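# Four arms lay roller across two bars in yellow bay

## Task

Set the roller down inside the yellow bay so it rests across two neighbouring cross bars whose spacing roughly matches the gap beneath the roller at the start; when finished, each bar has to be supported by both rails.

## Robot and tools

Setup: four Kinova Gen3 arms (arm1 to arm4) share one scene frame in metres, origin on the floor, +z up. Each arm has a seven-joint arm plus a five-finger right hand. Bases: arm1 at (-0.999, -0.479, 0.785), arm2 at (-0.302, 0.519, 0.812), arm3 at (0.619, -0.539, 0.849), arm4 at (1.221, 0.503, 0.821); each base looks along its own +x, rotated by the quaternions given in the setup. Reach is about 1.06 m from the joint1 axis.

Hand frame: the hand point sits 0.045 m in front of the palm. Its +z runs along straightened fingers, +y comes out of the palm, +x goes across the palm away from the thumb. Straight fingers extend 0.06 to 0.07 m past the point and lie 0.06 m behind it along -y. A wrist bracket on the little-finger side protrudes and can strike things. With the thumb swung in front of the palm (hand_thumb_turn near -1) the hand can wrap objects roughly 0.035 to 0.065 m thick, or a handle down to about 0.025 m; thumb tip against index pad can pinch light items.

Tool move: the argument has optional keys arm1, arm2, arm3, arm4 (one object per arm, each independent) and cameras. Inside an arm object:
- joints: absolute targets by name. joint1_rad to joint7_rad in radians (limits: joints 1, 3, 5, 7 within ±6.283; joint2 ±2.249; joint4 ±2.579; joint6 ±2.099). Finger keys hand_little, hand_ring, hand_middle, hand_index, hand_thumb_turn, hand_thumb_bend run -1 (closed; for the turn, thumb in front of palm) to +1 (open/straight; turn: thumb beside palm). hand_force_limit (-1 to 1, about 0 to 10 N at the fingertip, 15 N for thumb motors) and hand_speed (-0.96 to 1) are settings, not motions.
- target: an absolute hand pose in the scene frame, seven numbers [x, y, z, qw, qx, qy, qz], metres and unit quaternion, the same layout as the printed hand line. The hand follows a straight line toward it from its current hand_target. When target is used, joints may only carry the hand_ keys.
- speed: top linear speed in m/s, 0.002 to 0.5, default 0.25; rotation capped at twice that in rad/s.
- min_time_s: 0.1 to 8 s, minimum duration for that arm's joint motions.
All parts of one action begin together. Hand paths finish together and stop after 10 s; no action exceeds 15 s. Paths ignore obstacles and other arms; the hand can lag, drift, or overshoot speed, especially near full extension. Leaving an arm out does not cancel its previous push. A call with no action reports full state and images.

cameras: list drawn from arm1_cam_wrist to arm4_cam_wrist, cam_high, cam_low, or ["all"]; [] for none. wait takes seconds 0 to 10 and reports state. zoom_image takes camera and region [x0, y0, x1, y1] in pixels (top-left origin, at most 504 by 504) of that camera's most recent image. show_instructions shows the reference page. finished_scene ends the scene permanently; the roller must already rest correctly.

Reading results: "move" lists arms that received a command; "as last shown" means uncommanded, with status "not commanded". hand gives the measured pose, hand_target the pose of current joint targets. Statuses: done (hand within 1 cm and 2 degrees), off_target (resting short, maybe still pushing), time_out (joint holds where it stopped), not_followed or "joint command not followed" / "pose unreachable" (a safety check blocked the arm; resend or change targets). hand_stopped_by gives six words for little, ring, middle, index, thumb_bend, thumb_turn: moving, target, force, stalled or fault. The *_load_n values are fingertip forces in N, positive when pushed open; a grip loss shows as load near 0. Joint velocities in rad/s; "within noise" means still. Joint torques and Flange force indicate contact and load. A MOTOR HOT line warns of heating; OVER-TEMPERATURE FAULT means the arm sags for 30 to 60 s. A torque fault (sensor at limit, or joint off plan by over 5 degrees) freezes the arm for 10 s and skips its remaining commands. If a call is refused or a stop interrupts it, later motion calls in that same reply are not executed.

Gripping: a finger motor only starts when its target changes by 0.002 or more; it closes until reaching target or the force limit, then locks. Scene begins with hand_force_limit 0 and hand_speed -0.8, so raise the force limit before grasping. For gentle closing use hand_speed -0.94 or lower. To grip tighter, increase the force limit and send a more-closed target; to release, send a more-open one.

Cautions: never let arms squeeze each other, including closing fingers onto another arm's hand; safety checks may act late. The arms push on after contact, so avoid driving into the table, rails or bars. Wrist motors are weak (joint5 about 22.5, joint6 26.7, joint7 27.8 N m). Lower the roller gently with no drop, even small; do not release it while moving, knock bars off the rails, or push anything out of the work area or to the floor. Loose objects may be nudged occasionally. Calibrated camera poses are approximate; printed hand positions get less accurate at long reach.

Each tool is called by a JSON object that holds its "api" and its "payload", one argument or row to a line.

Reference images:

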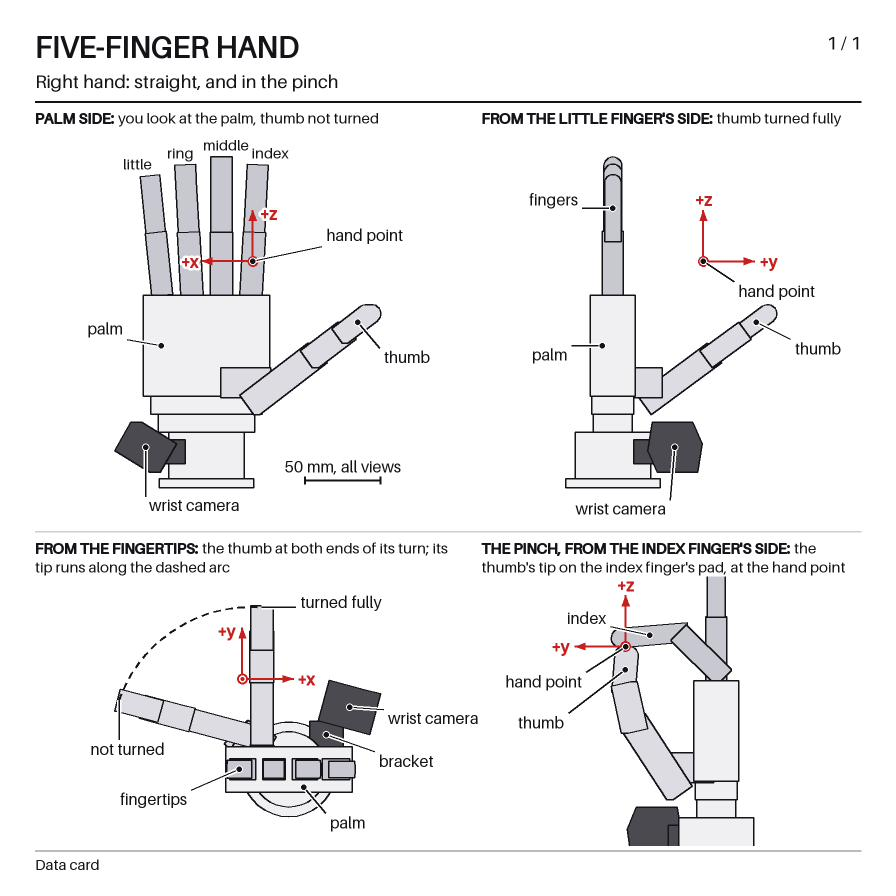

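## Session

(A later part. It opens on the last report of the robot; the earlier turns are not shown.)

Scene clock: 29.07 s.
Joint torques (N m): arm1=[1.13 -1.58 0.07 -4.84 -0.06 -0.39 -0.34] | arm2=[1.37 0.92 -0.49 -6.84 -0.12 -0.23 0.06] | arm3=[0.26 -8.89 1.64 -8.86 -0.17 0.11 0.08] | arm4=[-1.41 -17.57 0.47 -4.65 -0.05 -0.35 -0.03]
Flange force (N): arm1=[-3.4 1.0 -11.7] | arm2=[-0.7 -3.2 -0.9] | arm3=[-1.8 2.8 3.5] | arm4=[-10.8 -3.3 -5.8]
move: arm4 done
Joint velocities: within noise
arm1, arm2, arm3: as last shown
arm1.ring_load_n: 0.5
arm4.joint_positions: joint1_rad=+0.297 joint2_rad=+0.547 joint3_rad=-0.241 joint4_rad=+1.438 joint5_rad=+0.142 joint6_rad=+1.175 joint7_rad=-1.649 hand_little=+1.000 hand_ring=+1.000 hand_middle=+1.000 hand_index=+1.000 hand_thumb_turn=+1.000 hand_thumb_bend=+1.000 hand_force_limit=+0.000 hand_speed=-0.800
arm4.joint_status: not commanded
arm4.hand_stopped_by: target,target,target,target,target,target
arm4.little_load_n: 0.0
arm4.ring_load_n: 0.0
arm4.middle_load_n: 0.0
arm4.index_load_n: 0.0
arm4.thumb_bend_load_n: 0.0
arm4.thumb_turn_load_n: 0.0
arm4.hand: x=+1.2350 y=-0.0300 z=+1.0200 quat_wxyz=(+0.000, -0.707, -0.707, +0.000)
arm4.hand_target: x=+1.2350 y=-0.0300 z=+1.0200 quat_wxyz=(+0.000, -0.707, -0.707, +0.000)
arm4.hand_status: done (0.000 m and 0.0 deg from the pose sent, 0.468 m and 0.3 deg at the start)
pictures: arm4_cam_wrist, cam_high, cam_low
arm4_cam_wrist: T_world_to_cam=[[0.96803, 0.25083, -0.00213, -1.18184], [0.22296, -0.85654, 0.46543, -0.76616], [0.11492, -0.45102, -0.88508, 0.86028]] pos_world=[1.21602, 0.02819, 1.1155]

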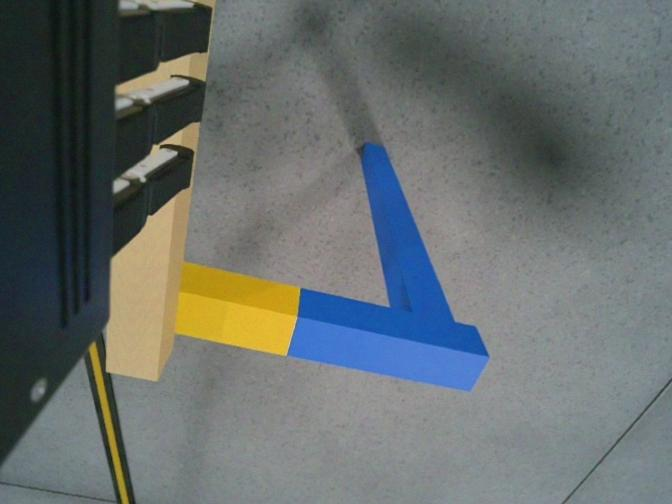

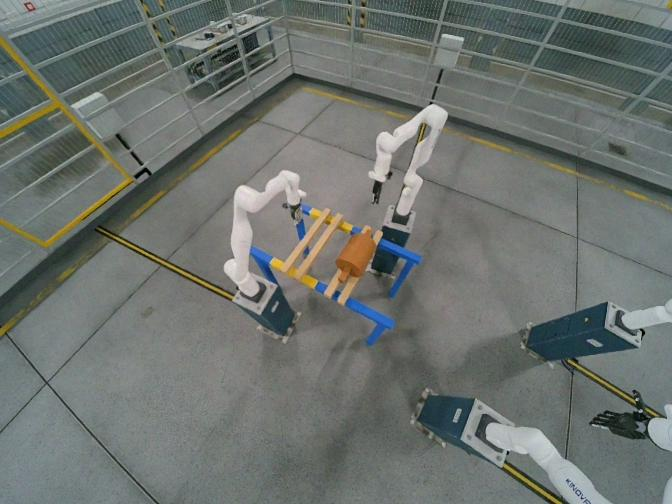

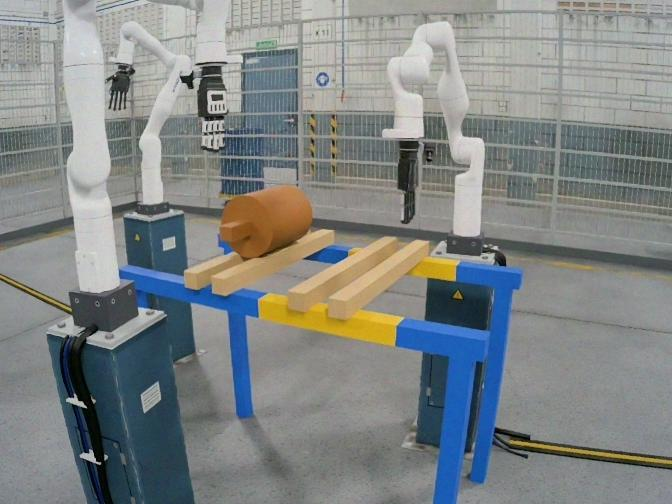

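{"api": "move", "payload": {
  "arm4": {"target": [1.235, -0.03, 0.87, 0, 0.7071, 0.7071, 0]}
}}

{"api": "move", "payload": {
  "arm4": {"target": [1.205, -0.03, 0.87, 0, 0.7071, 0.7071, 0], "speed": 0.05},
  "cameras": ["arm4_cam_wrist", "cam_low", "cam_high"]
}}

{"api": "zoom_image", "payload": {
  "camera": "cam_low",
  "region": [280, 270, 370, 330]
}}

{"api": "zoom_image", "payload": {
  "camera": "cam_low",
  "region": [350, 160, 450, 260]
}}

Scene clock: 30.53 s.
Joint torques (N m): arm1=[1.01 -1.5 -0.08 -4.64 0.01 -0.36 -0.27] | arm2=[1.42 0.89 -0.36 -6.87 -0.11 -0.2 0.05] | arm3=[0.31 -8.85 1.64 -8.82 -0.17 0.16 0.06] | arm4=[-1.45 -18.91 0.43 -2.96 -0.04 -0.3 -0.01]
Flange force (N): arm1=[-3.6 0.9 -12.3] | arm2=[-0.6 -2.8 -0.7] | arm3=[-1.8 2.8 3.5] | arm4=[-11.0 -3.9 -2.8]
move: arm4 done
Joint velocities: within noise
arm1, arm2, arm3: as last shown
arm1.ring_load_n: 0.0
arm2.thumb_turn_load_n: -0.5
arm4.joint_positions: joint1_rad=+0.279 joint2_rad=+0.747 joint3_rad=-0.207 joint4_rad=+1.622 joint5_rad=+0.207 joint6_rad=+0.794 joint7_rad=-1.703 hand_little=+1.000 hand_ring=+1.000 hand_middle=+1.000 hand_index=+1.000 hand_thumb_turn=+1.000 hand_thumb_bend=+1.000 hand_force_limit=+0.000 hand_speed=-0.800
arm4.joint_status: not commanded
arm4.hand_stopped_by: target,target,target,target,target,target
arm4.little_load_n: 0.0
arm4.ring_load_n: 0.0
arm4.middle_load_n: 0.0
arm4.index_load_n: 0.0
arm4.thumb_bend_load_n: -0.5
arm4.thumb_turn_load_n: 0.0
arm4.hand: x=+1.2350 y=-0.0300 z=+0.8700 quat_wxyz=(+0.000, -0.707, -0.707, +0.000)
arm4.hand_target: x=+1.2350 y=-0.0300 z=+0.8700 quat_wxyz=(+0.000, -0.707, -0.707, +0.000)
arm4.hand_status: done (0.000 m and 0.0 deg from the pose sent, 0.150 m and 0.0 deg at the start)
pictures: none

Scene clock: 31.63 s.
Joint torques (N m): arm1=[1.02 -1.56 -0.17 -4.67 -0.08 -0.4 -0.33] | arm2=[1.42 0.86 -0.42 -6.81 -0.14 -0.21 0.11] | arm3=[0.29 -8.8 1.54 -8.83 -0.15 0.18 0.12] | arm4=[-0.77 -19.1 1.15 -3.22 0.29 -0.39 -0.05]
Flange force (N): arm1=[-3.9 0.4 -12.4] | arm2=[-0.8 -2.8 -1.0] | arm3=[-1.7 2.8 3.6] | arm4=[-10.7 -3.2 -3.1]
move: arm4 done
Joint velocities: within noise
arm1, arm2, arm3: as last shown
arm2.thumb_turn_load_n: 0.0
arm3.thumb_bend_load_n: -0.5
arm3.thumb_turn_load_n: 0.5
arm4.joint_positions: joint1_rad=+0.340 joint2_rad=+0.753 joint3_rad=-0.210 joint4_rad=+1.608 joint5_rad=+0.209 joint6_rad=+0.802 joint7_rad=-1.645 hand_little=+1.000 hand_ring=+1.000 hand_middle=+1.000 hand_index=+1.000 hand_thumb_turn=+1.000 hand_thumb_bend=+1.000 hand_force_limit=+0.000 hand_speed=-0.800
arm4.joint_status: not commanded
arm4.hand_stopped_by: target,target,target,target,target,target
arm4.little_load_n: 0.5
arm4.ring_load_n: 0.0
arm4.middle_load_n: -0.5
arm4.index_load_n: -0.5
arm4.thumb_bend_load_n: 0.0
arm4.thumb_turn_load_n: 0.0
arm4.hand: x=+1.2050 y=-0.0300 z=+0.8700 quat_wxyz=(+0.000, -0.707, -0.707, +0.000)
arm4.hand_target: x=+1.2050 y=-0.0300 z=+0.8700 quat_wxyz=(+0.000, -0.707, -0.707, +0.000)
arm4.hand_status: done (0.000 m and 0.0 deg from the pose sent, 0.030 m and 0.0 deg at the start)
pictures: arm4_cam_wrist, cam_high, cam_low
arm4_cam_wrist: T_world_to_cam=[[0.96803, 0.25083, -0.00216, -1.15309], [0.22298, -0.8565, 0.4655, -0.68975], [0.11491, -0.4511, -0.88504, 0.73094]] pos_world=[1.18602, 0.02819, 0.9655]

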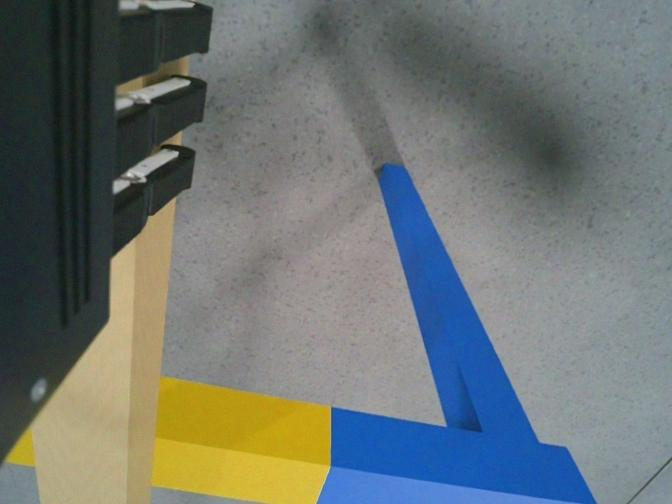

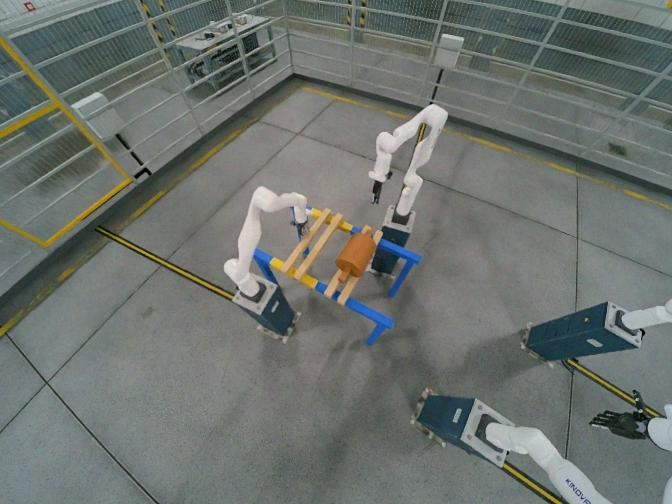

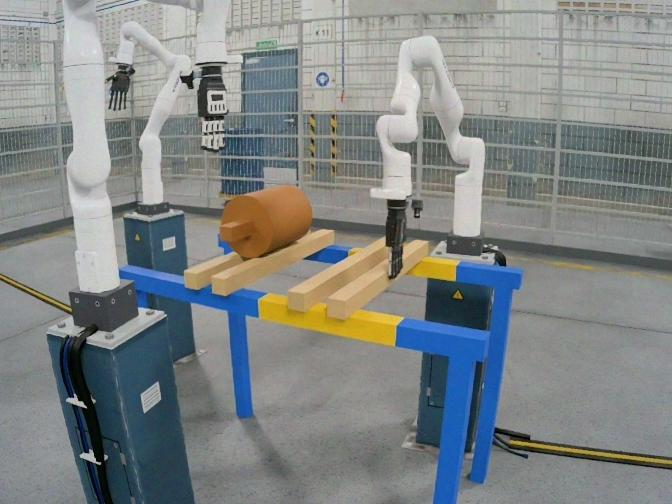

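Scaled by 5.600 from the camera's image (finer frame: 960x720).

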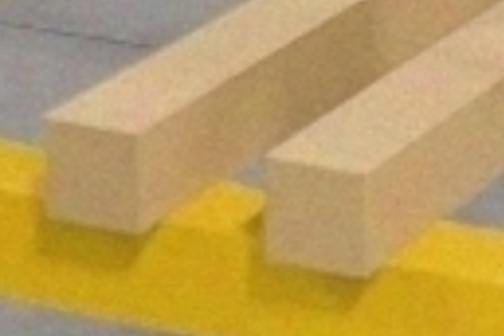

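Scaled by 5.040 from the camera's image (finer frame: 960x720).

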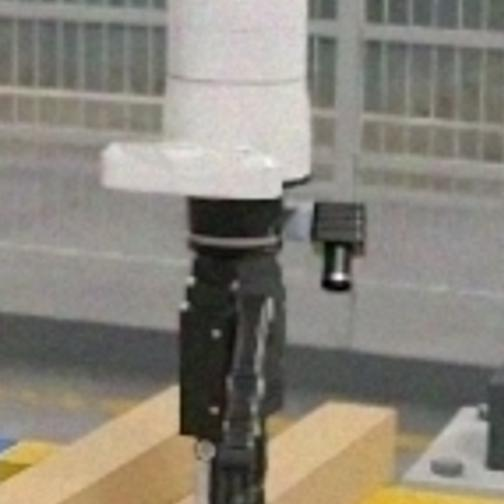

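{"api": "move", "payload": {
  "arm4": {"target": [1.197, -0.03, 0.87, 0, 0.7071, 0.7071, 0], "speed": 0.03},
  "cameras": ["cam_low"]
}}

{"api": "zoom_image", "payload": {
  "camera": "cam_low",
  "region": [280, 270, 370, 330]
}}

{"api": "move", "payload": {
  "arm4": {"target": [1.215, -0.03, 0.87, 0, 0.7071, 0.7071, 0], "speed": 0.1}
}}

{"api": "move", "payload": {
  "arm4": {"target": [1.215, -0.03, 1.05, 0, 0.7071, 0.7071, 0]}
}}

{"api": "move", "payload": {
  "arm4": {"target": [0.8967, 0.2547, 1.1744, 0, 0.7071, 0.7071, 0]},
  "cameras": ["arm4_cam_wrist", "cam_low"]
}}

{"api": "zoom_image", "payload": {
  "camera": "arm4_cam_wrist",
  "region": [400, 40, 600, 160]
}}

{"api": "zoom_image", "payload": {
  "camera": "arm4_cam_wrist",
  "region": [280, 380, 480, 500]
}}

Scene clock: 33.00 s.
Joint torques (N m): arm1=[1.05 -1.52 -0.04 -4.69 -0.08 -0.41 -0.36] | arm2=[1.39 0.99 -0.38 -6.8 -0.14 -0.18 0.05] | arm3=[0.29 -8.79 1.59 -8.84 -0.15 0.15 0.05] | arm4=[-0.48 -19.35 1.41 -3.36 0.43 -0.41 -0.07]
Flange force (N): arm1=[-3.7 0.6 -12.3] | arm2=[-0.6 -2.9 -0.8] | arm3=[-1.6 2.7 3.5] | arm4=[-10.7 -2.9 -2.8]
move: arm4 done
Joint velocities: within noise
arm1, arm2, arm3: as last shown
arm3.thumb_bend_load_n: 0.0
arm3.thumb_turn_load_n: 0.0
arm4.joint_positions: joint1_rad=+0.355 joint2_rad=+0.755 joint3_rad=-0.211 joint4_rad=+1.604 joint5_rad=+0.210 joint6_rad=+0.805 joint7_rad=-1.629 hand_little=+1.000 hand_ring=+1.000 hand_middle=+1.000 hand_index=+1.000 hand_thumb_turn=+1.000 hand_thumb_bend=+1.000 hand_force_limit=+0.000 hand_speed=-0.800
arm4.joint_status: not commanded
arm4.hand_stopped_by: target,target,target,target,target,target
arm4.little_load_n: 0.0
arm4.ring_load_n: 0.0
arm4.middle_load_n: -1.0
arm4.index_load_n: -1.0
arm4.thumb_bend_load_n: 0.0
arm4.thumb_turn_load_n: 0.0
arm4.hand: x=+1.1970 y=-0.0300 z=+0.8700 quat_wxyz=(+0.000, -0.707, -0.707, +0.000)
arm4.hand_target: x=+1.1970 y=-0.0300 z=+0.8700 quat_wxyz=(+0.000, -0.707, -0.707, +0.000)
arm4.hand_status: done (0.000 m and 0.0 deg from the pose sent, 0.008 m and 0.0 deg at the start)

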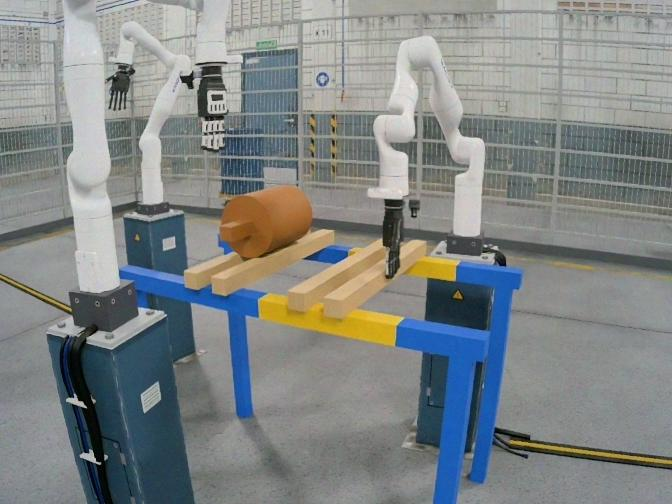

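Scaled by 5.600 from the camera's image (finer frame: 960x720).

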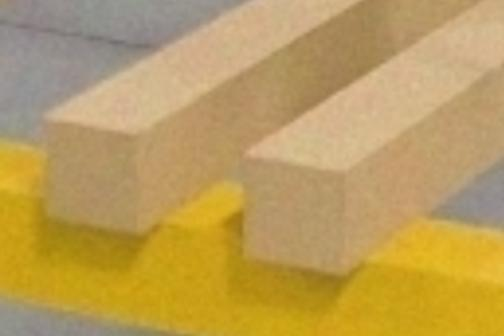

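Scene clock: 33.97 s.
Joint torques (N m): arm1=[1.04 -1.52 -0.06 -4.63 -0.05 -0.41 -0.32] | arm2=[1.27 0.89 -0.39 -6.82 -0.15 -0.15 0.08] | arm3=[0.22 -8.77 1.58 -8.87 -0.16 0.13 0.09] | arm4=[-1.43 -18.97 0.4 -3 -0.03 -0.31 -0.02]
Flange force (N): arm1=[-3.7 0.8 -12.5] | arm2=[-0.8 -2.7 -0.8] | arm3=[-1.5 2.8 3.6] | arm4=[-10.9 -4.3 -2.9]
move: arm4 done
Joint velocities: within noise
arm1.joint_positions: joint1_rad=-0.256 joint2_rad=-0.328 joint3_rad=-0.058 joint4_rad=+1.458 joint5_rad=-0.070 joint6_rad=+1.986 joint7_rad=-2.144 hand_little=+1.000 hand_ring=+1.000 hand_middle=+1.000 hand_index=+1.000 hand_thumb_turn=+1.000 hand_thumb_bend=+1.000 hand_force_limit=+0.000 hand_speed=-0.800
arm1.joint_status: not commanded
arm1.hand_stopped_by: target,target,target,target,target,target
arm1.little_load_n: 0.0
arm1.ring_load_n: 0.0
arm1.middle_load_n: 0.0
arm1.index_load_n: 0.0
arm1.thumb_bend_load_n: 0.0
arm1.thumb_turn_load_n: 0.0
arm1.hand: x=-1.0711 y=-0.2724 z=+1.2826 quat_wxyz=(+0.010, +0.552, -0.833, -0.017)
arm1.hand_target: x=-1.0711 y=-0.2724 z=+1.2826 quat_wxyz=(+0.010, +0.552, -0.833, -0.017)
arm1.hand_status: not commanded
arm2.joint_positions: joint1_rad=+0.344 joint2_rad=-0.414 joint3_rad=-0.124 joint4_rad=+1.417 joint5_rad=-0.016 joint6_rad=+1.950 joint7_rad=-1.893 hand_little=+1.000 hand_ring=+1.000 hand_middle=+1.000 hand_index=+1.000 hand_thumb_turn=+1.000 hand_thumb_bend=+1.000 hand_force_limit=+0.000 hand_speed=-0.800
arm2.joint_status: not commanded
arm2.hand_stopped_by: target,target,target,target,target,target
arm2.little_load_n: 0.0
arm2.ring_load_n: 0.0
arm2.middle_load_n: 0.0
arm2.index_load_n: 0.0
arm2.thumb_bend_load_n: 0.0
arm2.thumb_turn_load_n: 0.0
arm2.hand: x=-0.3315 y=+0.3162 z=+1.3420 quat_wxyz=(-0.051, -0.895, -0.435, +0.082)
arm2.hand_target: x=-0.3315 y=+0.3162 z=+1.3420 quat_wxyz=(-0.051, -0.895, -0.435, +0.082)
arm2.hand_status: not commanded
arm3: as last shown
arm4.joint_positions: joint1_rad=+0.320 joint2_rad=+0.751 joint3_rad=-0.209 joint4_rad=+1.614 joint5_rad=+0.209 joint6_rad=+0.799 joint7_rad=-1.665 hand_little=+1.000 hand_ring=+1.000 hand_middle=+1.000 hand_index=+1.000 hand_thumb_turn=+1.000 hand_thumb_bend=+1.000 hand_force_limit=+0.000 hand_speed=-0.800
arm4.joint_status: not commanded
arm4.hand_stopped_by: target,target,target,target,target,target
arm4.little_load_n: 0.0
arm4.ring_load_n: 0.0
arm4.middle_load_n: 0.0
arm4.index_load_n: 0.0
arm4.thumb_bend_load_n: 0.0
arm4.thumb_turn_load_n: 0.0
arm4.hand: x=+1.2150 y=-0.0300 z=+0.8700 quat_wxyz=(+0.000, -0.707, -0.707, +0.000)
arm4.hand_target: x=+1.2150 y=-0.0300 z=+0.8700 quat_wxyz=(+0.000, -0.707, -0.707, +0.000)
arm4.hand_status: done (0.000 m and 0.0 deg from the pose sent, 0.018 m and 0.0 deg at the start)
pictures: none

Scene clock: 35.27 s.
Joint torques (N m): arm1=[1.11 -1.61 0.02 -4.7 -0.04 -0.46 -0.29] | arm2=[1.35 0.87 -0.43 -6.82 -0.16 -0.25 0.06] | arm3=[0.3 -8.8 1.6 -8.88 -0.14 0.14 0.07] | arm4=[-1.44 -17.45 0.53 -4.92 0 -0.33 -0.04]
Flange force (N): arm1=[-3.6 1.1 -12.5] | arm2=[-0.8 -3.0 -1.1] | arm3=[-1.6 2.9 3.6] | arm4=[-10.5 -3.7 -6.4]
move: arm4 done
Joint velocities: within noise
arm1, arm2, arm3: as last shown
arm3.ring_load_n: 0.5
arm4.joint_positions: joint1_rad=+0.337 joint2_rad=+0.525 joint3_rad=-0.246 joint4_rad=+1.371 joint5_rad=+0.136 joint6_rad=+1.261 joint7_rad=-1.602 hand_little=+1.000 hand_ring=+1.000 hand_middle=+1.000 hand_index=+1.000 hand_thumb_turn=+1.000 hand_thumb_bend=+1.000 hand_force_limit=+0.000 hand_speed=-0.800
arm4.joint_status: not commanded
arm4.hand_stopped_by: target,target,target,target,target,target
arm4.little_load_n: 0.0
arm4.ring_load_n: 0.0
arm4.middle_load_n: 0.0
arm4.index_load_n: -0.5
arm4.thumb_bend_load_n: 0.0
arm4.thumb_turn_load_n: 0.0
arm4.hand: x=+1.2150 y=-0.0300 z=+1.0500 quat_wxyz=(+0.000, -0.707, -0.707, +0.000)
arm4.hand_target: x=+1.2150 y=-0.0300 z=+1.0500 quat_wxyz=(+0.000, -0.707, -0.707, +0.000)
arm4.hand_status: done (0.000 m and 0.0 deg from the pose sent, 0.180 m and 0.0 deg at the start)
pictures: none

Scene clock: 37.63 s.
Joint torques (N m): arm1=[1.08 -1.54 -0.03 -4.7 -0.11 -0.4 -0.31] | arm2=[1.34 0.94 -0.43 -6.78 -0.17 -0.16 0.09] | arm3=[0.3 -8.85 1.66 -8.83 -0.18 0.14 0.07] | arm4=[-1.34 -13.95 1.37 -5.32 -0.05 -0.29 -0.01]
Flange force (N): arm1=[-3.6 0.8 -12.2] | arm2=[-0.8 -2.9 -0.9] | arm3=[-1.8 2.8 3.5] | arm4=[-3.6 -9.6 -9.3]
move: arm4 done
Joint velocities: within noise
arm1, arm2, arm3: as last shown
arm3.ring_load_n: 0.0
arm4.joint_positions: joint1_rad=+1.119 joint2_rad=+0.297 joint3_rad=-0.018 joint4_rad=+1.303 joint5_rad=+0.010 joint6_rad=+1.536 joint7_rad=-0.582 hand_little=+1.000 hand_ring=+1.000 hand_middle=+1.000 hand_index=+1.000 hand_thumb_turn=+1.000 hand_thumb_bend=+1.000 hand_force_limit=+0.000 hand_speed=-0.800
arm4.joint_status: not commanded
arm4.hand_stopped_by: target,target,target,target,target,target
arm4.little_load_n: 0.0
arm4.ring_load_n: 0.0
arm4.middle_load_n: 0.0
arm4.index_load_n: 0.0
arm4.thumb_bend_load_n: 0.0
arm4.thumb_turn_load_n: 0.0
arm4.hand: x=+0.8967 y=+0.2547 z=+1.1744 quat_wxyz=(+0.000, -0.707, -0.707, +0.000)
arm4.hand_target: x=+0.8967 y=+0.2547 z=+1.1744 quat_wxyz=(+0.000, -0.707, -0.707, +0.000)
arm4.hand_status: done (0.000 m and 0.0 deg from the pose sent, 0.445 m and 0.0 deg at the start)
arm4_cam_wrist: T_world_to_cam=[[0.96803, 0.25083, -0.00213, -0.92544], [0.22296, -0.85654, 0.46543, -0.51874], [0.11492, -0.45102, -0.88508, 1.16422]] pos_world=[0.87772, 0.31289, 1.2699]

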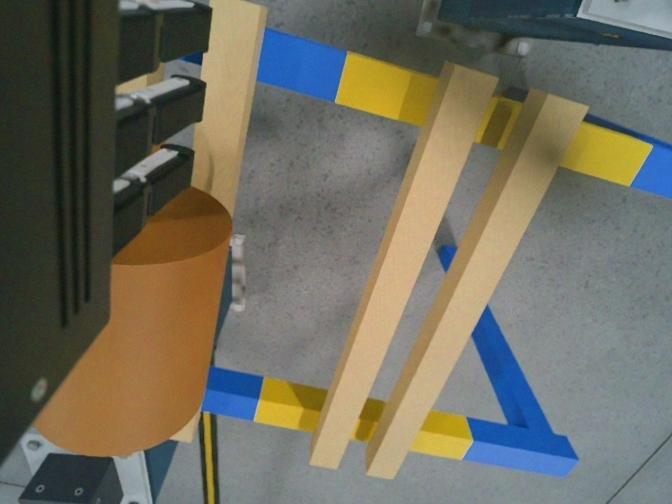

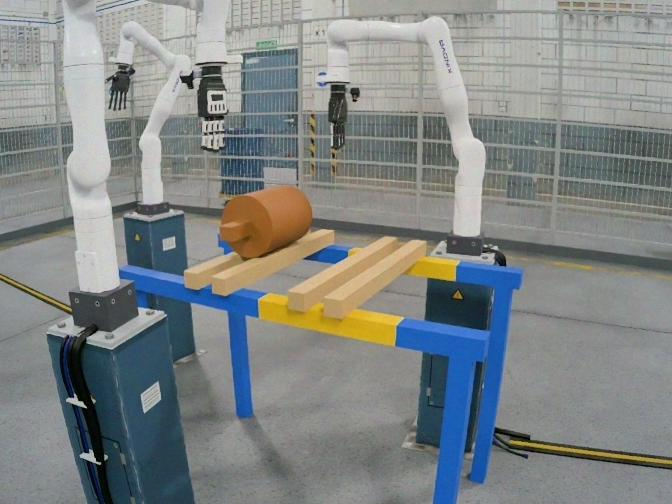

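Scaled by 2.520 from the camera's image (finer frame: 960x720).

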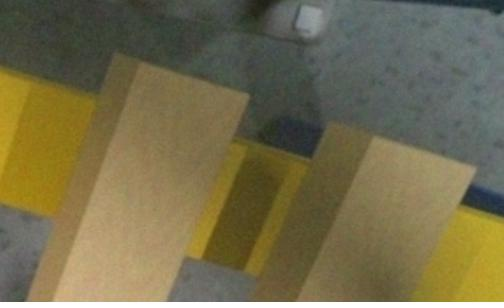

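Scaled by 2.520 from the camera's image (finer frame: 960x720).

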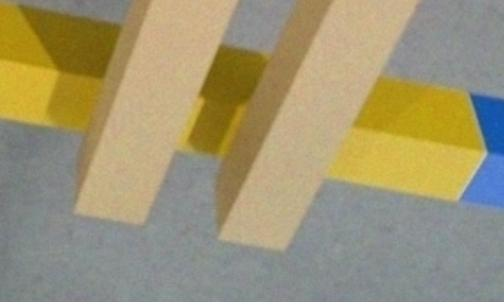

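{"api": "move", "payload": {
  "arm3": {"joints": {"joint1_rad": 0.609, "joint2_rad": 0.377, "joint3_rad": 0, "joint4_rad": 1.71, "joint5_rad": 0, "joint6_rad": 1.054, "joint7_rad": -1.159, "hand_little": 0.5, "hand_ring": 0.5, "hand_middle": 0.5, "hand_index": 0.5, "hand_thumb_turn": -1, "hand_speed": 0.0}, "min_time_s": 3},
  "arm4": {"joints": {"joint1_rad": 1.098, "joint2_rad": 0.897, "joint3_rad": 0, "joint4_rad": 0.672, "joint5_rad": 0, "joint6_rad": 1.573, "joint7_rad": -0.586, "hand_little": 0.5, "hand_ring": 0.5, "hand_middle": 0.5, "hand_index": 0.5, "hand_thumb_turn": -1, "hand_speed": 0.0}, "min_time_s": 3},
  "cameras": ["arm3_cam_wrist", "arm4_cam_wrist", "cam_low", "cam_high"]
}}

Scene clock: 42.37 s.
Joint torques (N m): arm1=[1.09 -1.56 -0.06 -4.63 -0.04 -0.39 -0.29] | arm2=[1.35 1.03 -0.34 -6.82 -0.12 -0.18 0.15] | arm3=[0.31 -15.11 1.76 -7.77 -0.16 0.11 0.05] | arm4=[-1.45 -23.57 1.56 -5.27 -0.06 -0.26 -0.01]
Flange force (N): arm1=[-3.7 0.9 -12.6] | arm2=[-0.3 -2.4 -0.7] | arm3=[-0.7 1.2 3.7] | arm4=[-11.1 -22.4 -9.8]
move: arm3 off_target; arm4 done
Joint velocities: within noise
arm1, arm2: as last shown
arm3.joint_positions: joint1_rad=+0.609 joint2_rad=+0.377 joint3_rad=+0.000 joint4_rad=+1.710 joint5_rad=+0.000 joint6_rad=+1.054 joint7_rad=-1.159 hand_little=+0.500 hand_ring=+0.500 hand_middle=+0.500 hand_index=+1.000 hand_thumb_turn=-1.000 hand_thumb_bend=+1.000 hand_force_limit=+0.000 hand_speed=+0.000
arm3.joint_status: hand_index off_target (ended at +1.000, target +0.500); the others done
arm3.hand_stopped_by: target,target,target,fault,target,target
arm3.little_load_n: 0.0
arm3.ring_load_n: 0.0
arm3.middle_load_n: 0.5
arm3.index_load_n: 0.0
arm3.thumb_bend_load_n: 0.0
arm3.thumb_turn_load_n: -0.5
arm3.hand: x=+0.7513 y=-0.1271 z=+1.0528 quat_wxyz=(-0.006, +0.707, -0.707, -0.001)
arm3.hand_target: x=+0.7513 y=-0.1271 z=+1.0528 quat_wxyz=(-0.006, +0.707, -0.707, -0.001)
arm3.hand_status: not commanded
arm4.joint_positions: joint1_rad=+1.098 joint2_rad=+0.897 joint3_rad=+0.000 joint4_rad=+0.672 joint5_rad=+0.000 joint6_rad=+1.573 joint7_rad=-0.586 hand_little=+0.500 hand_ring=+0.500 hand_middle=+0.500 hand_index=+0.500 hand_thumb_turn=-1.000 hand_thumb_bend=+1.000 hand_force_limit=+0.000 hand_speed=+0.000
arm4.joint_status: all done
arm4.hand_stopped_by: target,target,target,target,target,target
arm4.little_load_n: 0.0
arm4.ring_load_n: 0.0
arm4.middle_load_n: 0.0
arm4.index_load_n: 0.0
arm4.thumb_bend_load_n: 0.0
arm4.thumb_turn_load_n: 0.0
arm4.hand: x=+0.7302 y=+0.1374 z=+1.0437 quat_wxyz=(-0.003, -0.707, -0.707, -0.002)
arm4.hand_target: x=+0.7302 y=+0.1374 z=+1.0437 quat_wxyz=(-0.003, -0.707, -0.707, -0.002)
arm4.hand_status: not commanded
pictures: arm3_cam_wrist, arm4_cam_wrist, cam_high, cam_low
arm3_cam_wrist: T_world_to_cam=[[-0.97522, -0.22112, 0.00661, 0.69389], [-0.18016, 0.81119, 0.55634, -0.35508], [-0.12838, 0.54136, -0.83093, 1.15671]] pos_world=[0.76122, -0.18473, 1.1541]
arm4_cam_wrist: T_world_to_cam=[[0.96816, 0.2503, 0.00473, -0.74234], [0.21913, -0.85644, 0.46743, -0.52064], [0.12105, -0.45151, -0.88401, 1.00924]] pos_world=[0.71062, 0.1956, 1.13906]

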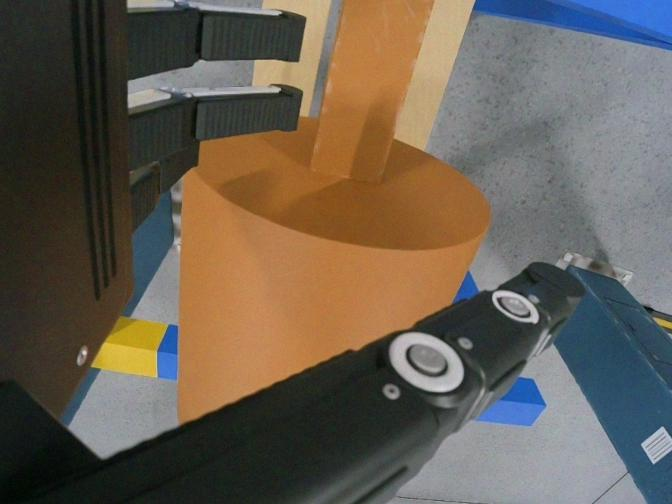

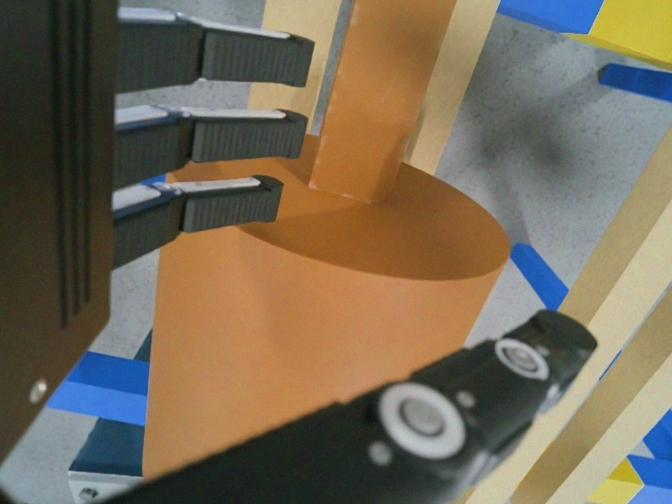

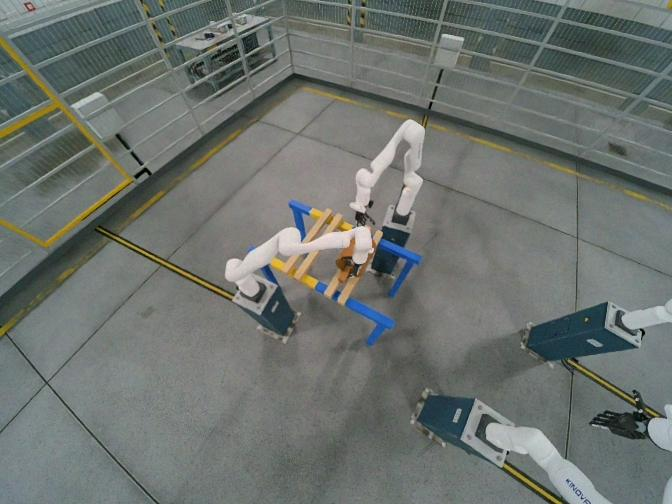

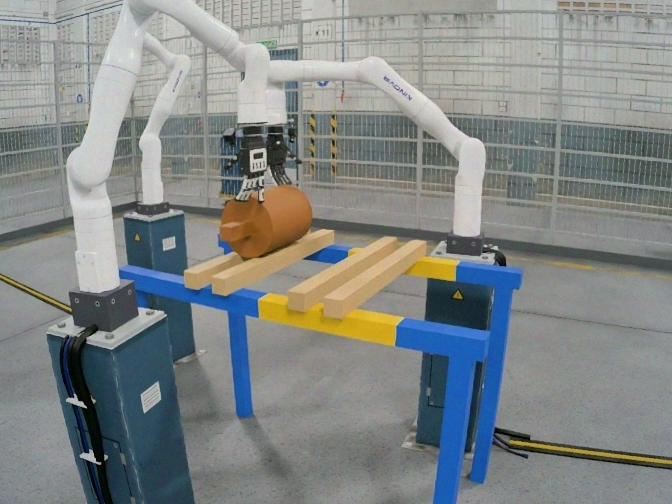

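{"api": "zoom_image", "payload": {
  "camera": "arm3_cam_wrist",
  "region": [230, 0, 500, 220]
}}

{"api": "zoom_image", "payload": {
  "camera": "arm4_cam_wrist",
  "region": [230, 0, 500, 220]
}}

{"api": "zoom_image", "payload": {
  "camera": "cam_low",
  "region": [190, 110, 330, 260]
}}

Scaled by 1.867 from the camera's image (finer frame: 960x720).

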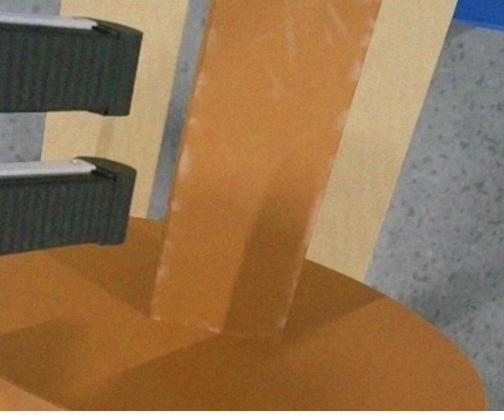

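Scaled by 1.867 from the camera's image (finer frame: 960x720).

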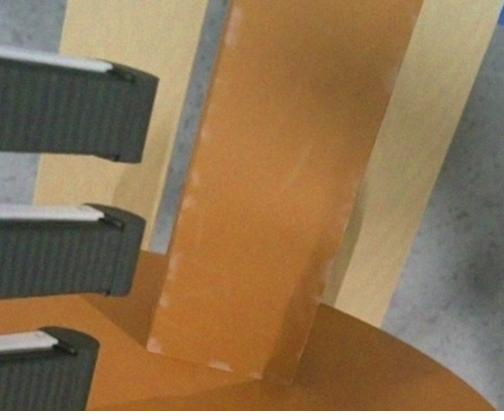

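Scaled by 3.360 from the camera's image (finer frame: 960x720).

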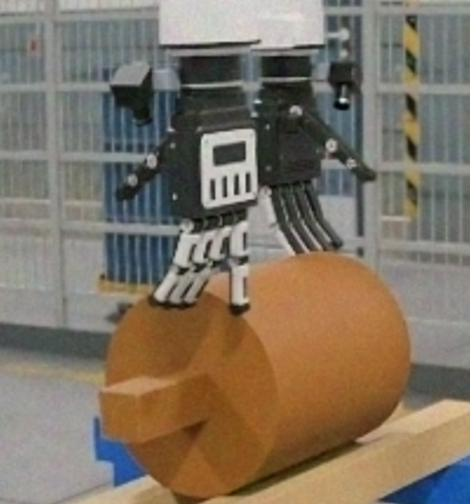

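{"api": "move", "payload": {
  "arm3": {"target": [0.744, -0.126, 1.03, 0, 0.7071, -0.7071, 0], "speed": 0.1},
  "arm4": {"target": [0.7266, 0.156, 1.03, 0, 0.7071, 0.7071, 0], "speed": 0.1}
}}

{"api": "move", "payload": {
  "arm3": {"target": [0.744, -0.126, 0.955, 0, 0.7071, -0.7071, 0], "speed": 0.1},
  "arm4": {"target": [0.7266, 0.156, 0.955, 0, 0.7071, 0.7071, 0], "speed": 0.1},
  "cameras": ["arm3_cam_wrist", "arm4_cam_wrist", "cam_low", "cam_high"]
}}

{"api": "zoom_image", "payload": {
  "camera": "cam_low",
  "region": [190, 110, 330, 290]
}}

Scene clock: 45.83 s.
Joint torques (N m): arm1=[1.12 -1.5 0.03 -4.63 -0.08 -0.37 -0.29] | arm2=[1.46 0.88 -0.32 -6.73 -0.14 -0.18 0.04] | arm3=[0.33 -15.43 1.74 -7.52 -0.17 0.18 0.11] | arm4=[-1.39 -23.18 1.58 -5.26 -0.07 -0.25 -0.02]
Flange force (N): arm1=[-3.5 1.1 -12.4] | arm2=[-0.9 -2.6 -1.2] | arm3=[-0.6 1.4 4.0] | arm4=[-9.0 -19.9 -8.1]
move: arm3 done; arm4 done
Joint velocities: within noise
arm1, arm2: as last shown
arm3.joint_positions: joint1_rad=+0.597 joint2_rad=+0.409 joint3_rad=-0.004 joint4_rad=+1.744 joint5_rad=-0.001 joint6_rad=+1.001 joint7_rad=-1.175 hand_little=+0.500 hand_ring=+0.500 hand_middle=+0.500 hand_index=+1.000 hand_thumb_turn=-1.000 hand_thumb_bend=+1.000 hand_force_limit=+0.000 hand_speed=+0.000
arm3.joint_status: not commanded
arm3.hand_stopped_by: target,target,target,fault,target,target
arm3.little_load_n: 0.0
arm3.ring_load_n: 0.0
arm3.middle_load_n: -0.5
arm3.index_load_n: 0.0
arm3.thumb_bend_load_n: 0.0
arm3.thumb_turn_load_n: 0.0
arm3.hand: x=+0.7440 y=-0.1260 z=+1.0300 quat_wxyz=(+0.000, +0.707, -0.707, +0.000)
arm3.hand_target: x=+0.7440 y=-0.1260 z=+1.0300 quat_wxyz=(+0.000, +0.707, -0.707, +0.000)
arm3.hand_status: done (0.000 m and 0.0 deg from the pose sent, 0.024 m and 0.7 deg at the start)
arm4.joint_positions: joint1_rad=+1.124 joint2_rad=+0.869 joint3_rad=-0.001 joint4_rad=+0.771 joint5_rad=+0.005 joint6_rad=+1.496 joint7_rad=-0.561 hand_little=+0.500 hand_ring=+0.500 hand_middle=+0.500 hand_index=+0.500 hand_thumb_turn=-1.000 hand_thumb_bend=+1.000 hand_force_limit=+0.000 hand_speed=+0.000
arm4.joint_status: not commanded
arm4.hand_stopped_by: target,target,target,target,target,target
arm4.little_load_n: 0.0
arm4.ring_load_n: 0.0
arm4.middle_load_n: 0.0
arm4.index_load_n: 0.0
arm4.thumb_bend_load_n: 0.0
arm4.thumb_turn_load_n: 0.0
arm4.hand: x=+0.7266 y=+0.1560 z=+1.0300 quat_wxyz=(+0.000, -0.707, -0.707, +0.000)
arm4.hand_target: x=+0.7266 y=+0.1560 z=+1.0300 quat_wxyz=(+0.000, -0.707, -0.707, +0.000)
arm4.hand_status: done (0.000 m and 0.0 deg from the pose sent, 0.023 m and 0.4 deg at the start)
pictures: none

Scene clock: 47.10 s.
Joint torques (N m): arm1=[1.08 -1.48 0.02 -4.68 -0.09 -0.38 -0.35] | arm2=[1.46 0.88 -0.45 -6.77 -0.13 -0.22 0.06] | arm3=[0.32 -16.39 1.79 -6.32 -0.17 0.18 0.08] | arm4=[-1.45 -23.38 1.55 -4.94 -0.08 -0.24 -0.01]
Flange force (N): arm1=[-3.5 0.8 -12.2] | arm2=[-0.9 -3.0 -1.2] | arm3=[-0.4 0.9 4.3] | arm4=[-7.6 -17.7 -4.8]
move: arm3 done; arm4 done
Joint velocities: within noise
arm1, arm2: as last shown
arm2.thumb_bend_load_n: -0.5
arm3.joint_positions: joint1_rad=+0.598 joint2_rad=+0.524 joint3_rad=-0.007 joint4_rad=+1.849 joint5_rad=+0.002 joint6_rad=+0.781 joint7_rad=-1.178 hand_little=+0.500 hand_ring=+0.500 hand_middle=+0.500 hand_index=+1.000 hand_thumb_turn=-1.000 hand_thumb_bend=+1.000 hand_force_limit=+0.000 hand_speed=+0.000
arm3.joint_status: not commanded
arm3.hand_stopped_by: target,target,target,fault,target,target
arm3.little_load_n: 0.0
arm3.ring_load_n: 0.0
arm3.middle_load_n: 0.0
arm3.index_load_n: 0.0
arm3.thumb_bend_load_n: 0.0
arm3.thumb_turn_load_n: 0.0
arm3.hand: x=+0.7440 y=-0.1260 z=+0.9550 quat_wxyz=(+0.000, +0.707, -0.707, +0.000)
arm3.hand_target: x=+0.7440 y=-0.1260 z=+0.9550 quat_wxyz=(+0.000, +0.707, -0.707, +0.000)
arm3.hand_status: done (0.000 m and 0.0 deg from the pose sent, 0.075 m and 0.0 deg at the start)
arm4.joint_positions: joint1_rad=+1.126 joint2_rad=+0.910 joint3_rad=-0.006 joint4_rad=+0.928 joint5_rad=+0.009 joint6_rad=+1.297 joint7_rad=-0.563 hand_little=+0.500 hand_ring=+0.500 hand_middle=+0.500 hand_index=+0.500 hand_thumb_turn=-1.000 hand_thumb_bend=+1.000 hand_force_limit=+0.000 hand_speed=+0.000
arm4.joint_status: not commanded
arm4.hand_stopped_by: target,target,target,target,target,target
arm4.little_load_n: 0.0
arm4.ring_load_n: 0.0
arm4.middle_load_n: 0.0
arm4.index_load_n: 0.0
arm4.thumb_bend_load_n: 0.0
arm4.thumb_turn_load_n: 0.0
arm4.hand: x=+0.7266 y=+0.1560 z=+0.9550 quat_wxyz=(+0.000, -0.707, -0.707, +0.000)
arm4.hand_target: x=+0.7266 y=+0.1560 z=+0.9550 quat_wxyz=(+0.000, -0.707, -0.707, +0.000)
arm4.hand_status: done (0.000 m and 0.0 deg from the pose sent, 0.075 m and 0.0 deg at the start)
pictures: arm3_cam_wrist, arm4_cam_wrist, cam_high, cam_low
arm3_cam_wrist: T_world_to_cam=[[-0.97524, -0.22059, 0.01582, 0.67898], [-0.17599, 0.81742, 0.5485, -0.29773], [-0.13393, 0.53213, -0.836, 1.08175]] pos_world=[0.75465, -0.18249, 1.05691]
arm4_cam_wrist: T_world_to_cam=[[0.96803, 0.25083, -0.00216, -0.73645], [0.22298, -0.8565, 0.4655, -0.46334], [0.11491, -0.4511, -0.88504, 0.94504]] pos_world=[0.70762, 0.21419, 1.0505]

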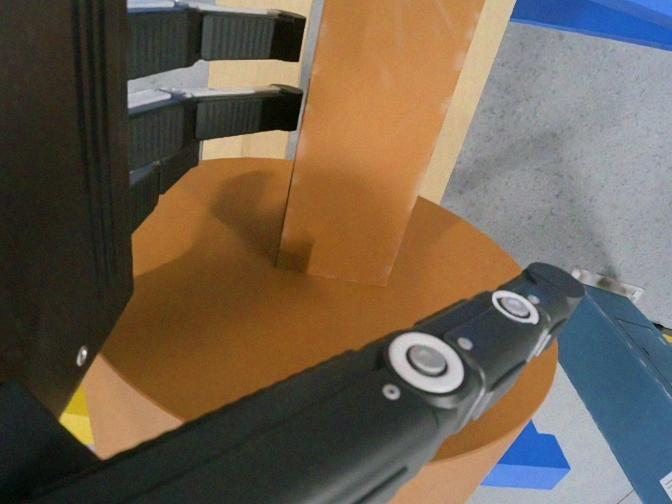

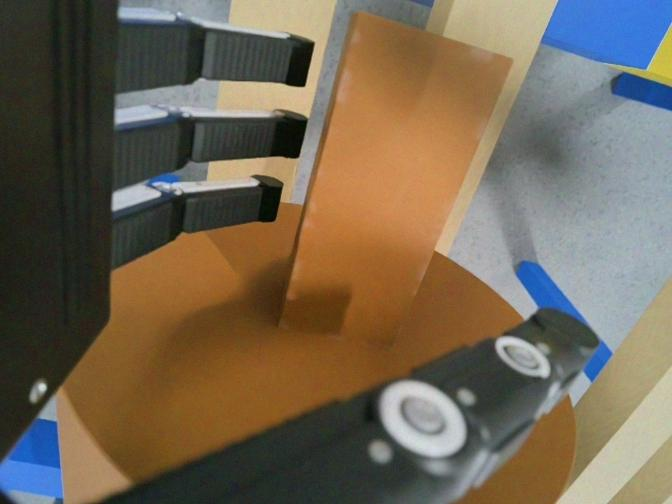

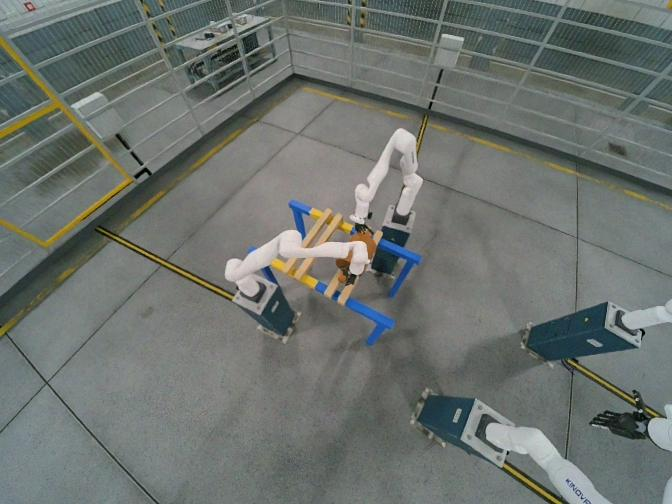

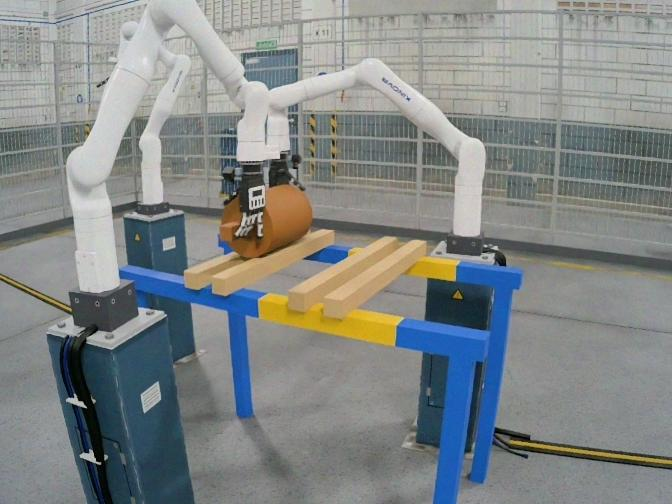

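Scaled by 2.800 from the camera's image (finer frame: 960x720).

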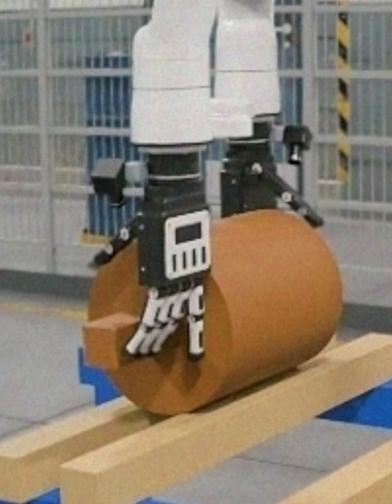

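{"api": "move", "payload": {
  "arm3": {"target": [0.7446, -0.126, 0.935, 0, 0.7071, -0.7071, 0], "speed": 0.08},
  "arm4": {"target": [0.722, 0.153, 0.935, 0, 0.7071, 0.7071, 0], "speed": 0.08}
}}

{"api": "move", "payload": {
  "arm3": {"target": [0.7446, -0.126, 0.911, 0, 0.7071, -0.7071, 0], "speed": 0.05},
  "arm4": {"target": [0.722, 0.153, 0.908, 0, 0.7071, 0.7071, 0], "speed": 0.05},
  "cameras": ["arm3_cam_wrist", "arm4_cam_wrist", "cam_low"]
}}

{"api": "zoom_image", "payload": {
  "camera": "cam_low",
  "region": [190, 110, 330, 290]
}}

Scene clock: 50.03 s.
Joint torques (N m): arm1=[1.08 -1.5 0.02 -4.82 -0.06 -0.45 -0.29] | arm2=[1.35 0.98 -0.38 -6.89 -0.13 -0.14 0.06] | arm3=[0.32 -16.55 1.84 -5.97 -0.19 0.2 0.12] | arm4=[-1.47 -23.7 1.59 -4.92 -0.08 -0.25 0]
Flange force (N): arm1=[-3.3 0.9 -11.9] | arm2=[-0.5 -2.8 -0.4] | arm3=[-0.1 1.0 4.2] | arm4=[-7.6 -17.7 -4.2]
move: arm3 done; arm4 done
Joint velocities: within noise
arm1, arm2: as last shown
arm1.middle_load_n: 0.5
arm2.thumb_bend_load_n: 0.0
arm3.joint_positions: joint1_rad=+0.600 joint2_rad=+0.561 joint3_rad=-0.008 joint4_rad=+1.869 joint5_rad=+0.003 joint6_rad=+0.724 joint7_rad=-1.177 hand_little=+0.500 hand_ring=+0.500 hand_middle=+0.500 hand_index=+1.000 hand_thumb_turn=-1.000 hand_thumb_bend=+1.000 hand_force_limit=+0.000 hand_speed=+0.000
arm3.joint_status: not commanded
arm3.hand_stopped_by: target,target,target,fault,target,target
arm3.little_load_n: 0.0
arm3.ring_load_n: 0.0
arm3.middle_load_n: 0.0
arm3.index_load_n: 0.0
arm3.thumb_bend_load_n: -0.5
arm3.thumb_turn_load_n: 0.0
arm3.hand: x=+0.7446 y=-0.1260 z=+0.9350 quat_wxyz=(+0.000, +0.707, -0.707, +0.000)
arm3.hand_target: x=+0.7446 y=-0.1260 z=+0.9350 quat_wxyz=(+0.000, +0.707, -0.707, +0.000)
arm3.hand_status: done (0.000 m and 0.0 deg from the pose sent, 0.020 m and 0.0 deg at the start)
arm4.joint_positions: joint1_rad=+1.126 joint2_rad=+0.943 joint3_rad=-0.006 joint4_rad=+0.926 joint5_rad=+0.010 joint6_rad=+1.268 joint7_rad=-0.564 hand_little=+0.500 hand_ring=+0.500 hand_middle=+0.500 hand_index=+0.500 hand_thumb_turn=-1.000 hand_thumb_bend=+1.000 hand_force_limit=+0.000 hand_speed=+0.000
arm4.joint_status: not commanded
arm4.hand_stopped_by: target,target,target,target,target,target
arm4.little_load_n: 0.0
arm4.ring_load_n: 0.0
arm4.middle_load_n: 0.0
arm4.index_load_n: 0.0
arm4.thumb_bend_load_n: 0.0
arm4.thumb_turn_load_n: 0.0
arm4.hand: x=+0.7220 y=+0.1530 z=+0.9350 quat_wxyz=(+0.000, -0.707, -0.707, +0.000)
arm4.hand_target: x=+0.7220 y=+0.1530 z=+0.9350 quat_wxyz=(+0.000, -0.707, -0.707, +0.000)
arm4.hand_status: done (0.000 m and 0.0 deg from the pose sent, 0.021 m and 0.0 deg at the start)
pictures: none

Scene clock: 51.07 s.
Joint torques (N m): arm1=[1.17 -1.56 -0.06 -4.68 -0.01 -0.43 -0.31] | arm2=[1.37 0.89 -0.43 -6.83 -0.14 -0.14 0.08] | arm3=[0.32 -16.87 1.79 -5.53 -0.19 0.17 0.08] | arm4=[-1.44 -23.82 1.59 -4.76 -0.06 -0.25 -0.01]
Flange force (N): arm1=[-3.6 0.8 -12.4] | arm2=[-0.8 -2.9 -0.7] | arm3=[0.1 0.8 4.2] | arm4=[-7.3 -17.3 -3.3]
move: arm3 done; arm4 done
Joint velocities: within noise
arm1, arm2: as last shown
arm1.middle_load_n: 0.0
arm2.ring_load_n: -0.5
arm3.joint_positions: joint1_rad=+0.600 joint2_rad=+0.607 joint3_rad=-0.008 joint4_rad=+1.891 joint5_rad=+0.004 joint6_rad=+0.656 joint7_rad=-1.178 hand_little=+0.500 hand_ring=+0.500 hand_middle=+0.500 hand_index=+1.000 hand_thumb_turn=-1.000 hand_thumb_bend=+1.000 hand_force_limit=+0.000 hand_speed=+0.000
arm3.joint_status: not commanded
arm3.hand_stopped_by: target,target,target,fault,target,target
arm3.little_load_n: 0.0
arm3.ring_load_n: 0.0
arm3.middle_load_n: 0.0
arm3.index_load_n: 0.0
arm3.thumb_bend_load_n: 0.0
arm3.thumb_turn_load_n: 0.0
arm3.hand: x=+0.7446 y=-0.1260 z=+0.9110 quat_wxyz=(+0.000, +0.707, -0.707, +0.000)
arm3.hand_target: x=+0.7446 y=-0.1260 z=+0.9110 quat_wxyz=(+0.000, +0.707, -0.707, +0.000)
arm3.hand_status: done (0.000 m and 0.0 deg from the pose sent, 0.024 m and 0.0 deg at the start)
arm4.joint_positions: joint1_rad=+1.127 joint2_rad=+0.969 joint3_rad=-0.007 joint4_rad=+0.960 joint5_rad=+0.011 joint6_rad=+1.207 joint7_rad=-0.564 hand_little=+0.500 hand_ring=+0.500 hand_middle=+0.500 hand_index=+0.500 hand_thumb_turn=-1.000 hand_thumb_bend=+1.000 hand_force_limit=+0.000 hand_speed=+0.000
arm4.joint_status: not commanded
arm4.hand_stopped_by: target,target,target,target,target,target
arm4.little_load_n: 0.0
arm4.ring_load_n: 0.0
arm4.middle_load_n: 0.0
arm4.index_load_n: 0.0
arm4.thumb_bend_load_n: 0.0
arm4.thumb_turn_load_n: 0.0
arm4.hand: x=+0.7220 y=+0.1530 z=+0.9080 quat_wxyz=(+0.000, -0.707, -0.707, +0.000)
arm4.hand_target: x=+0.7220 y=+0.1530 z=+0.9080 quat_wxyz=(+0.000, -0.707, -0.707, +0.000)
arm4.hand_status: done (0.000 m and 0.0 deg from the pose sent, 0.027 m and 0.0 deg at the start)
arm3_cam_wrist: T_world_to_cam=[[-0.97524, -0.22059, 0.01583, 0.68026], [-0.17598, 0.81739, 0.54854, -0.27355], [-0.13394, 0.53217, -0.83597, 1.04504]] pos_world=[0.75525, -0.18249, 1.01291]
arm4_cam_wrist: T_world_to_cam=[[0.96803, 0.25083, -0.00216, -0.73135], [0.22298, -0.8565, 0.4655, -0.443], [0.11491, -0.4511, -0.88504, 0.90262]] pos_world=[0.70302, 0.21119, 1.0035]

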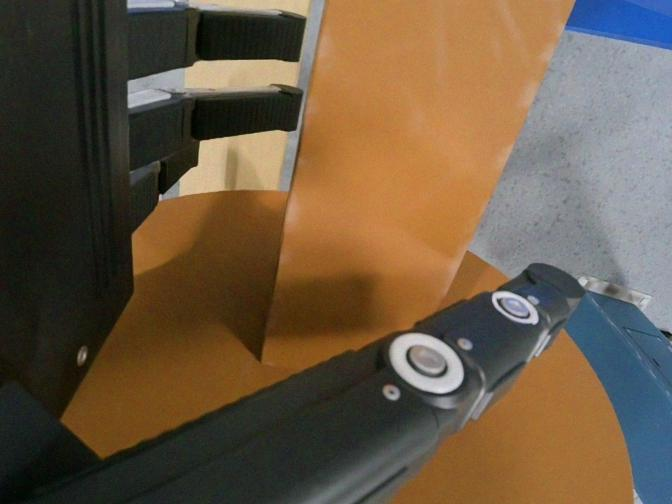

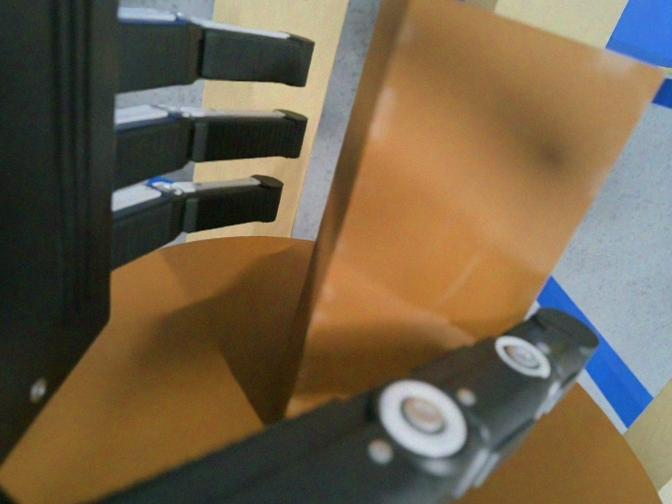

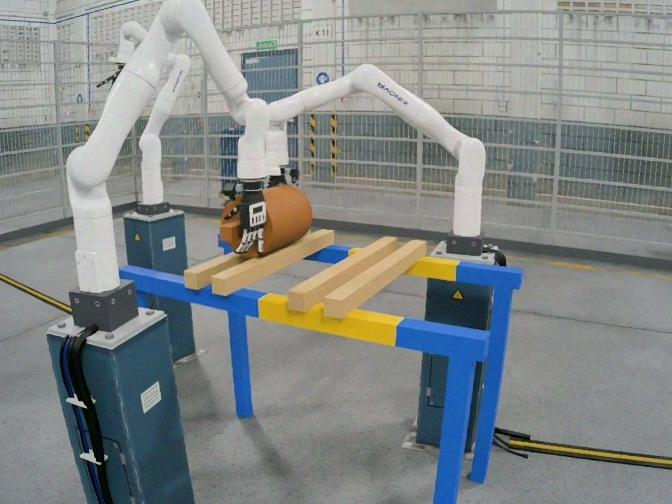

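Scaled by 2.800 from the camera's image (finer frame: 960x720).

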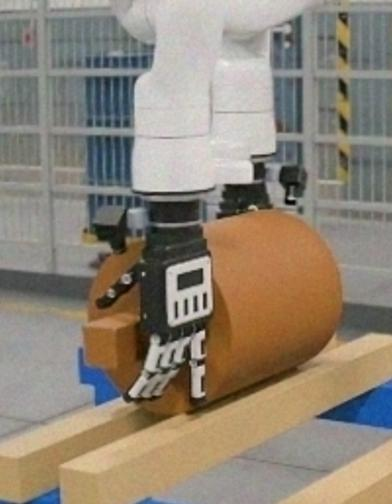

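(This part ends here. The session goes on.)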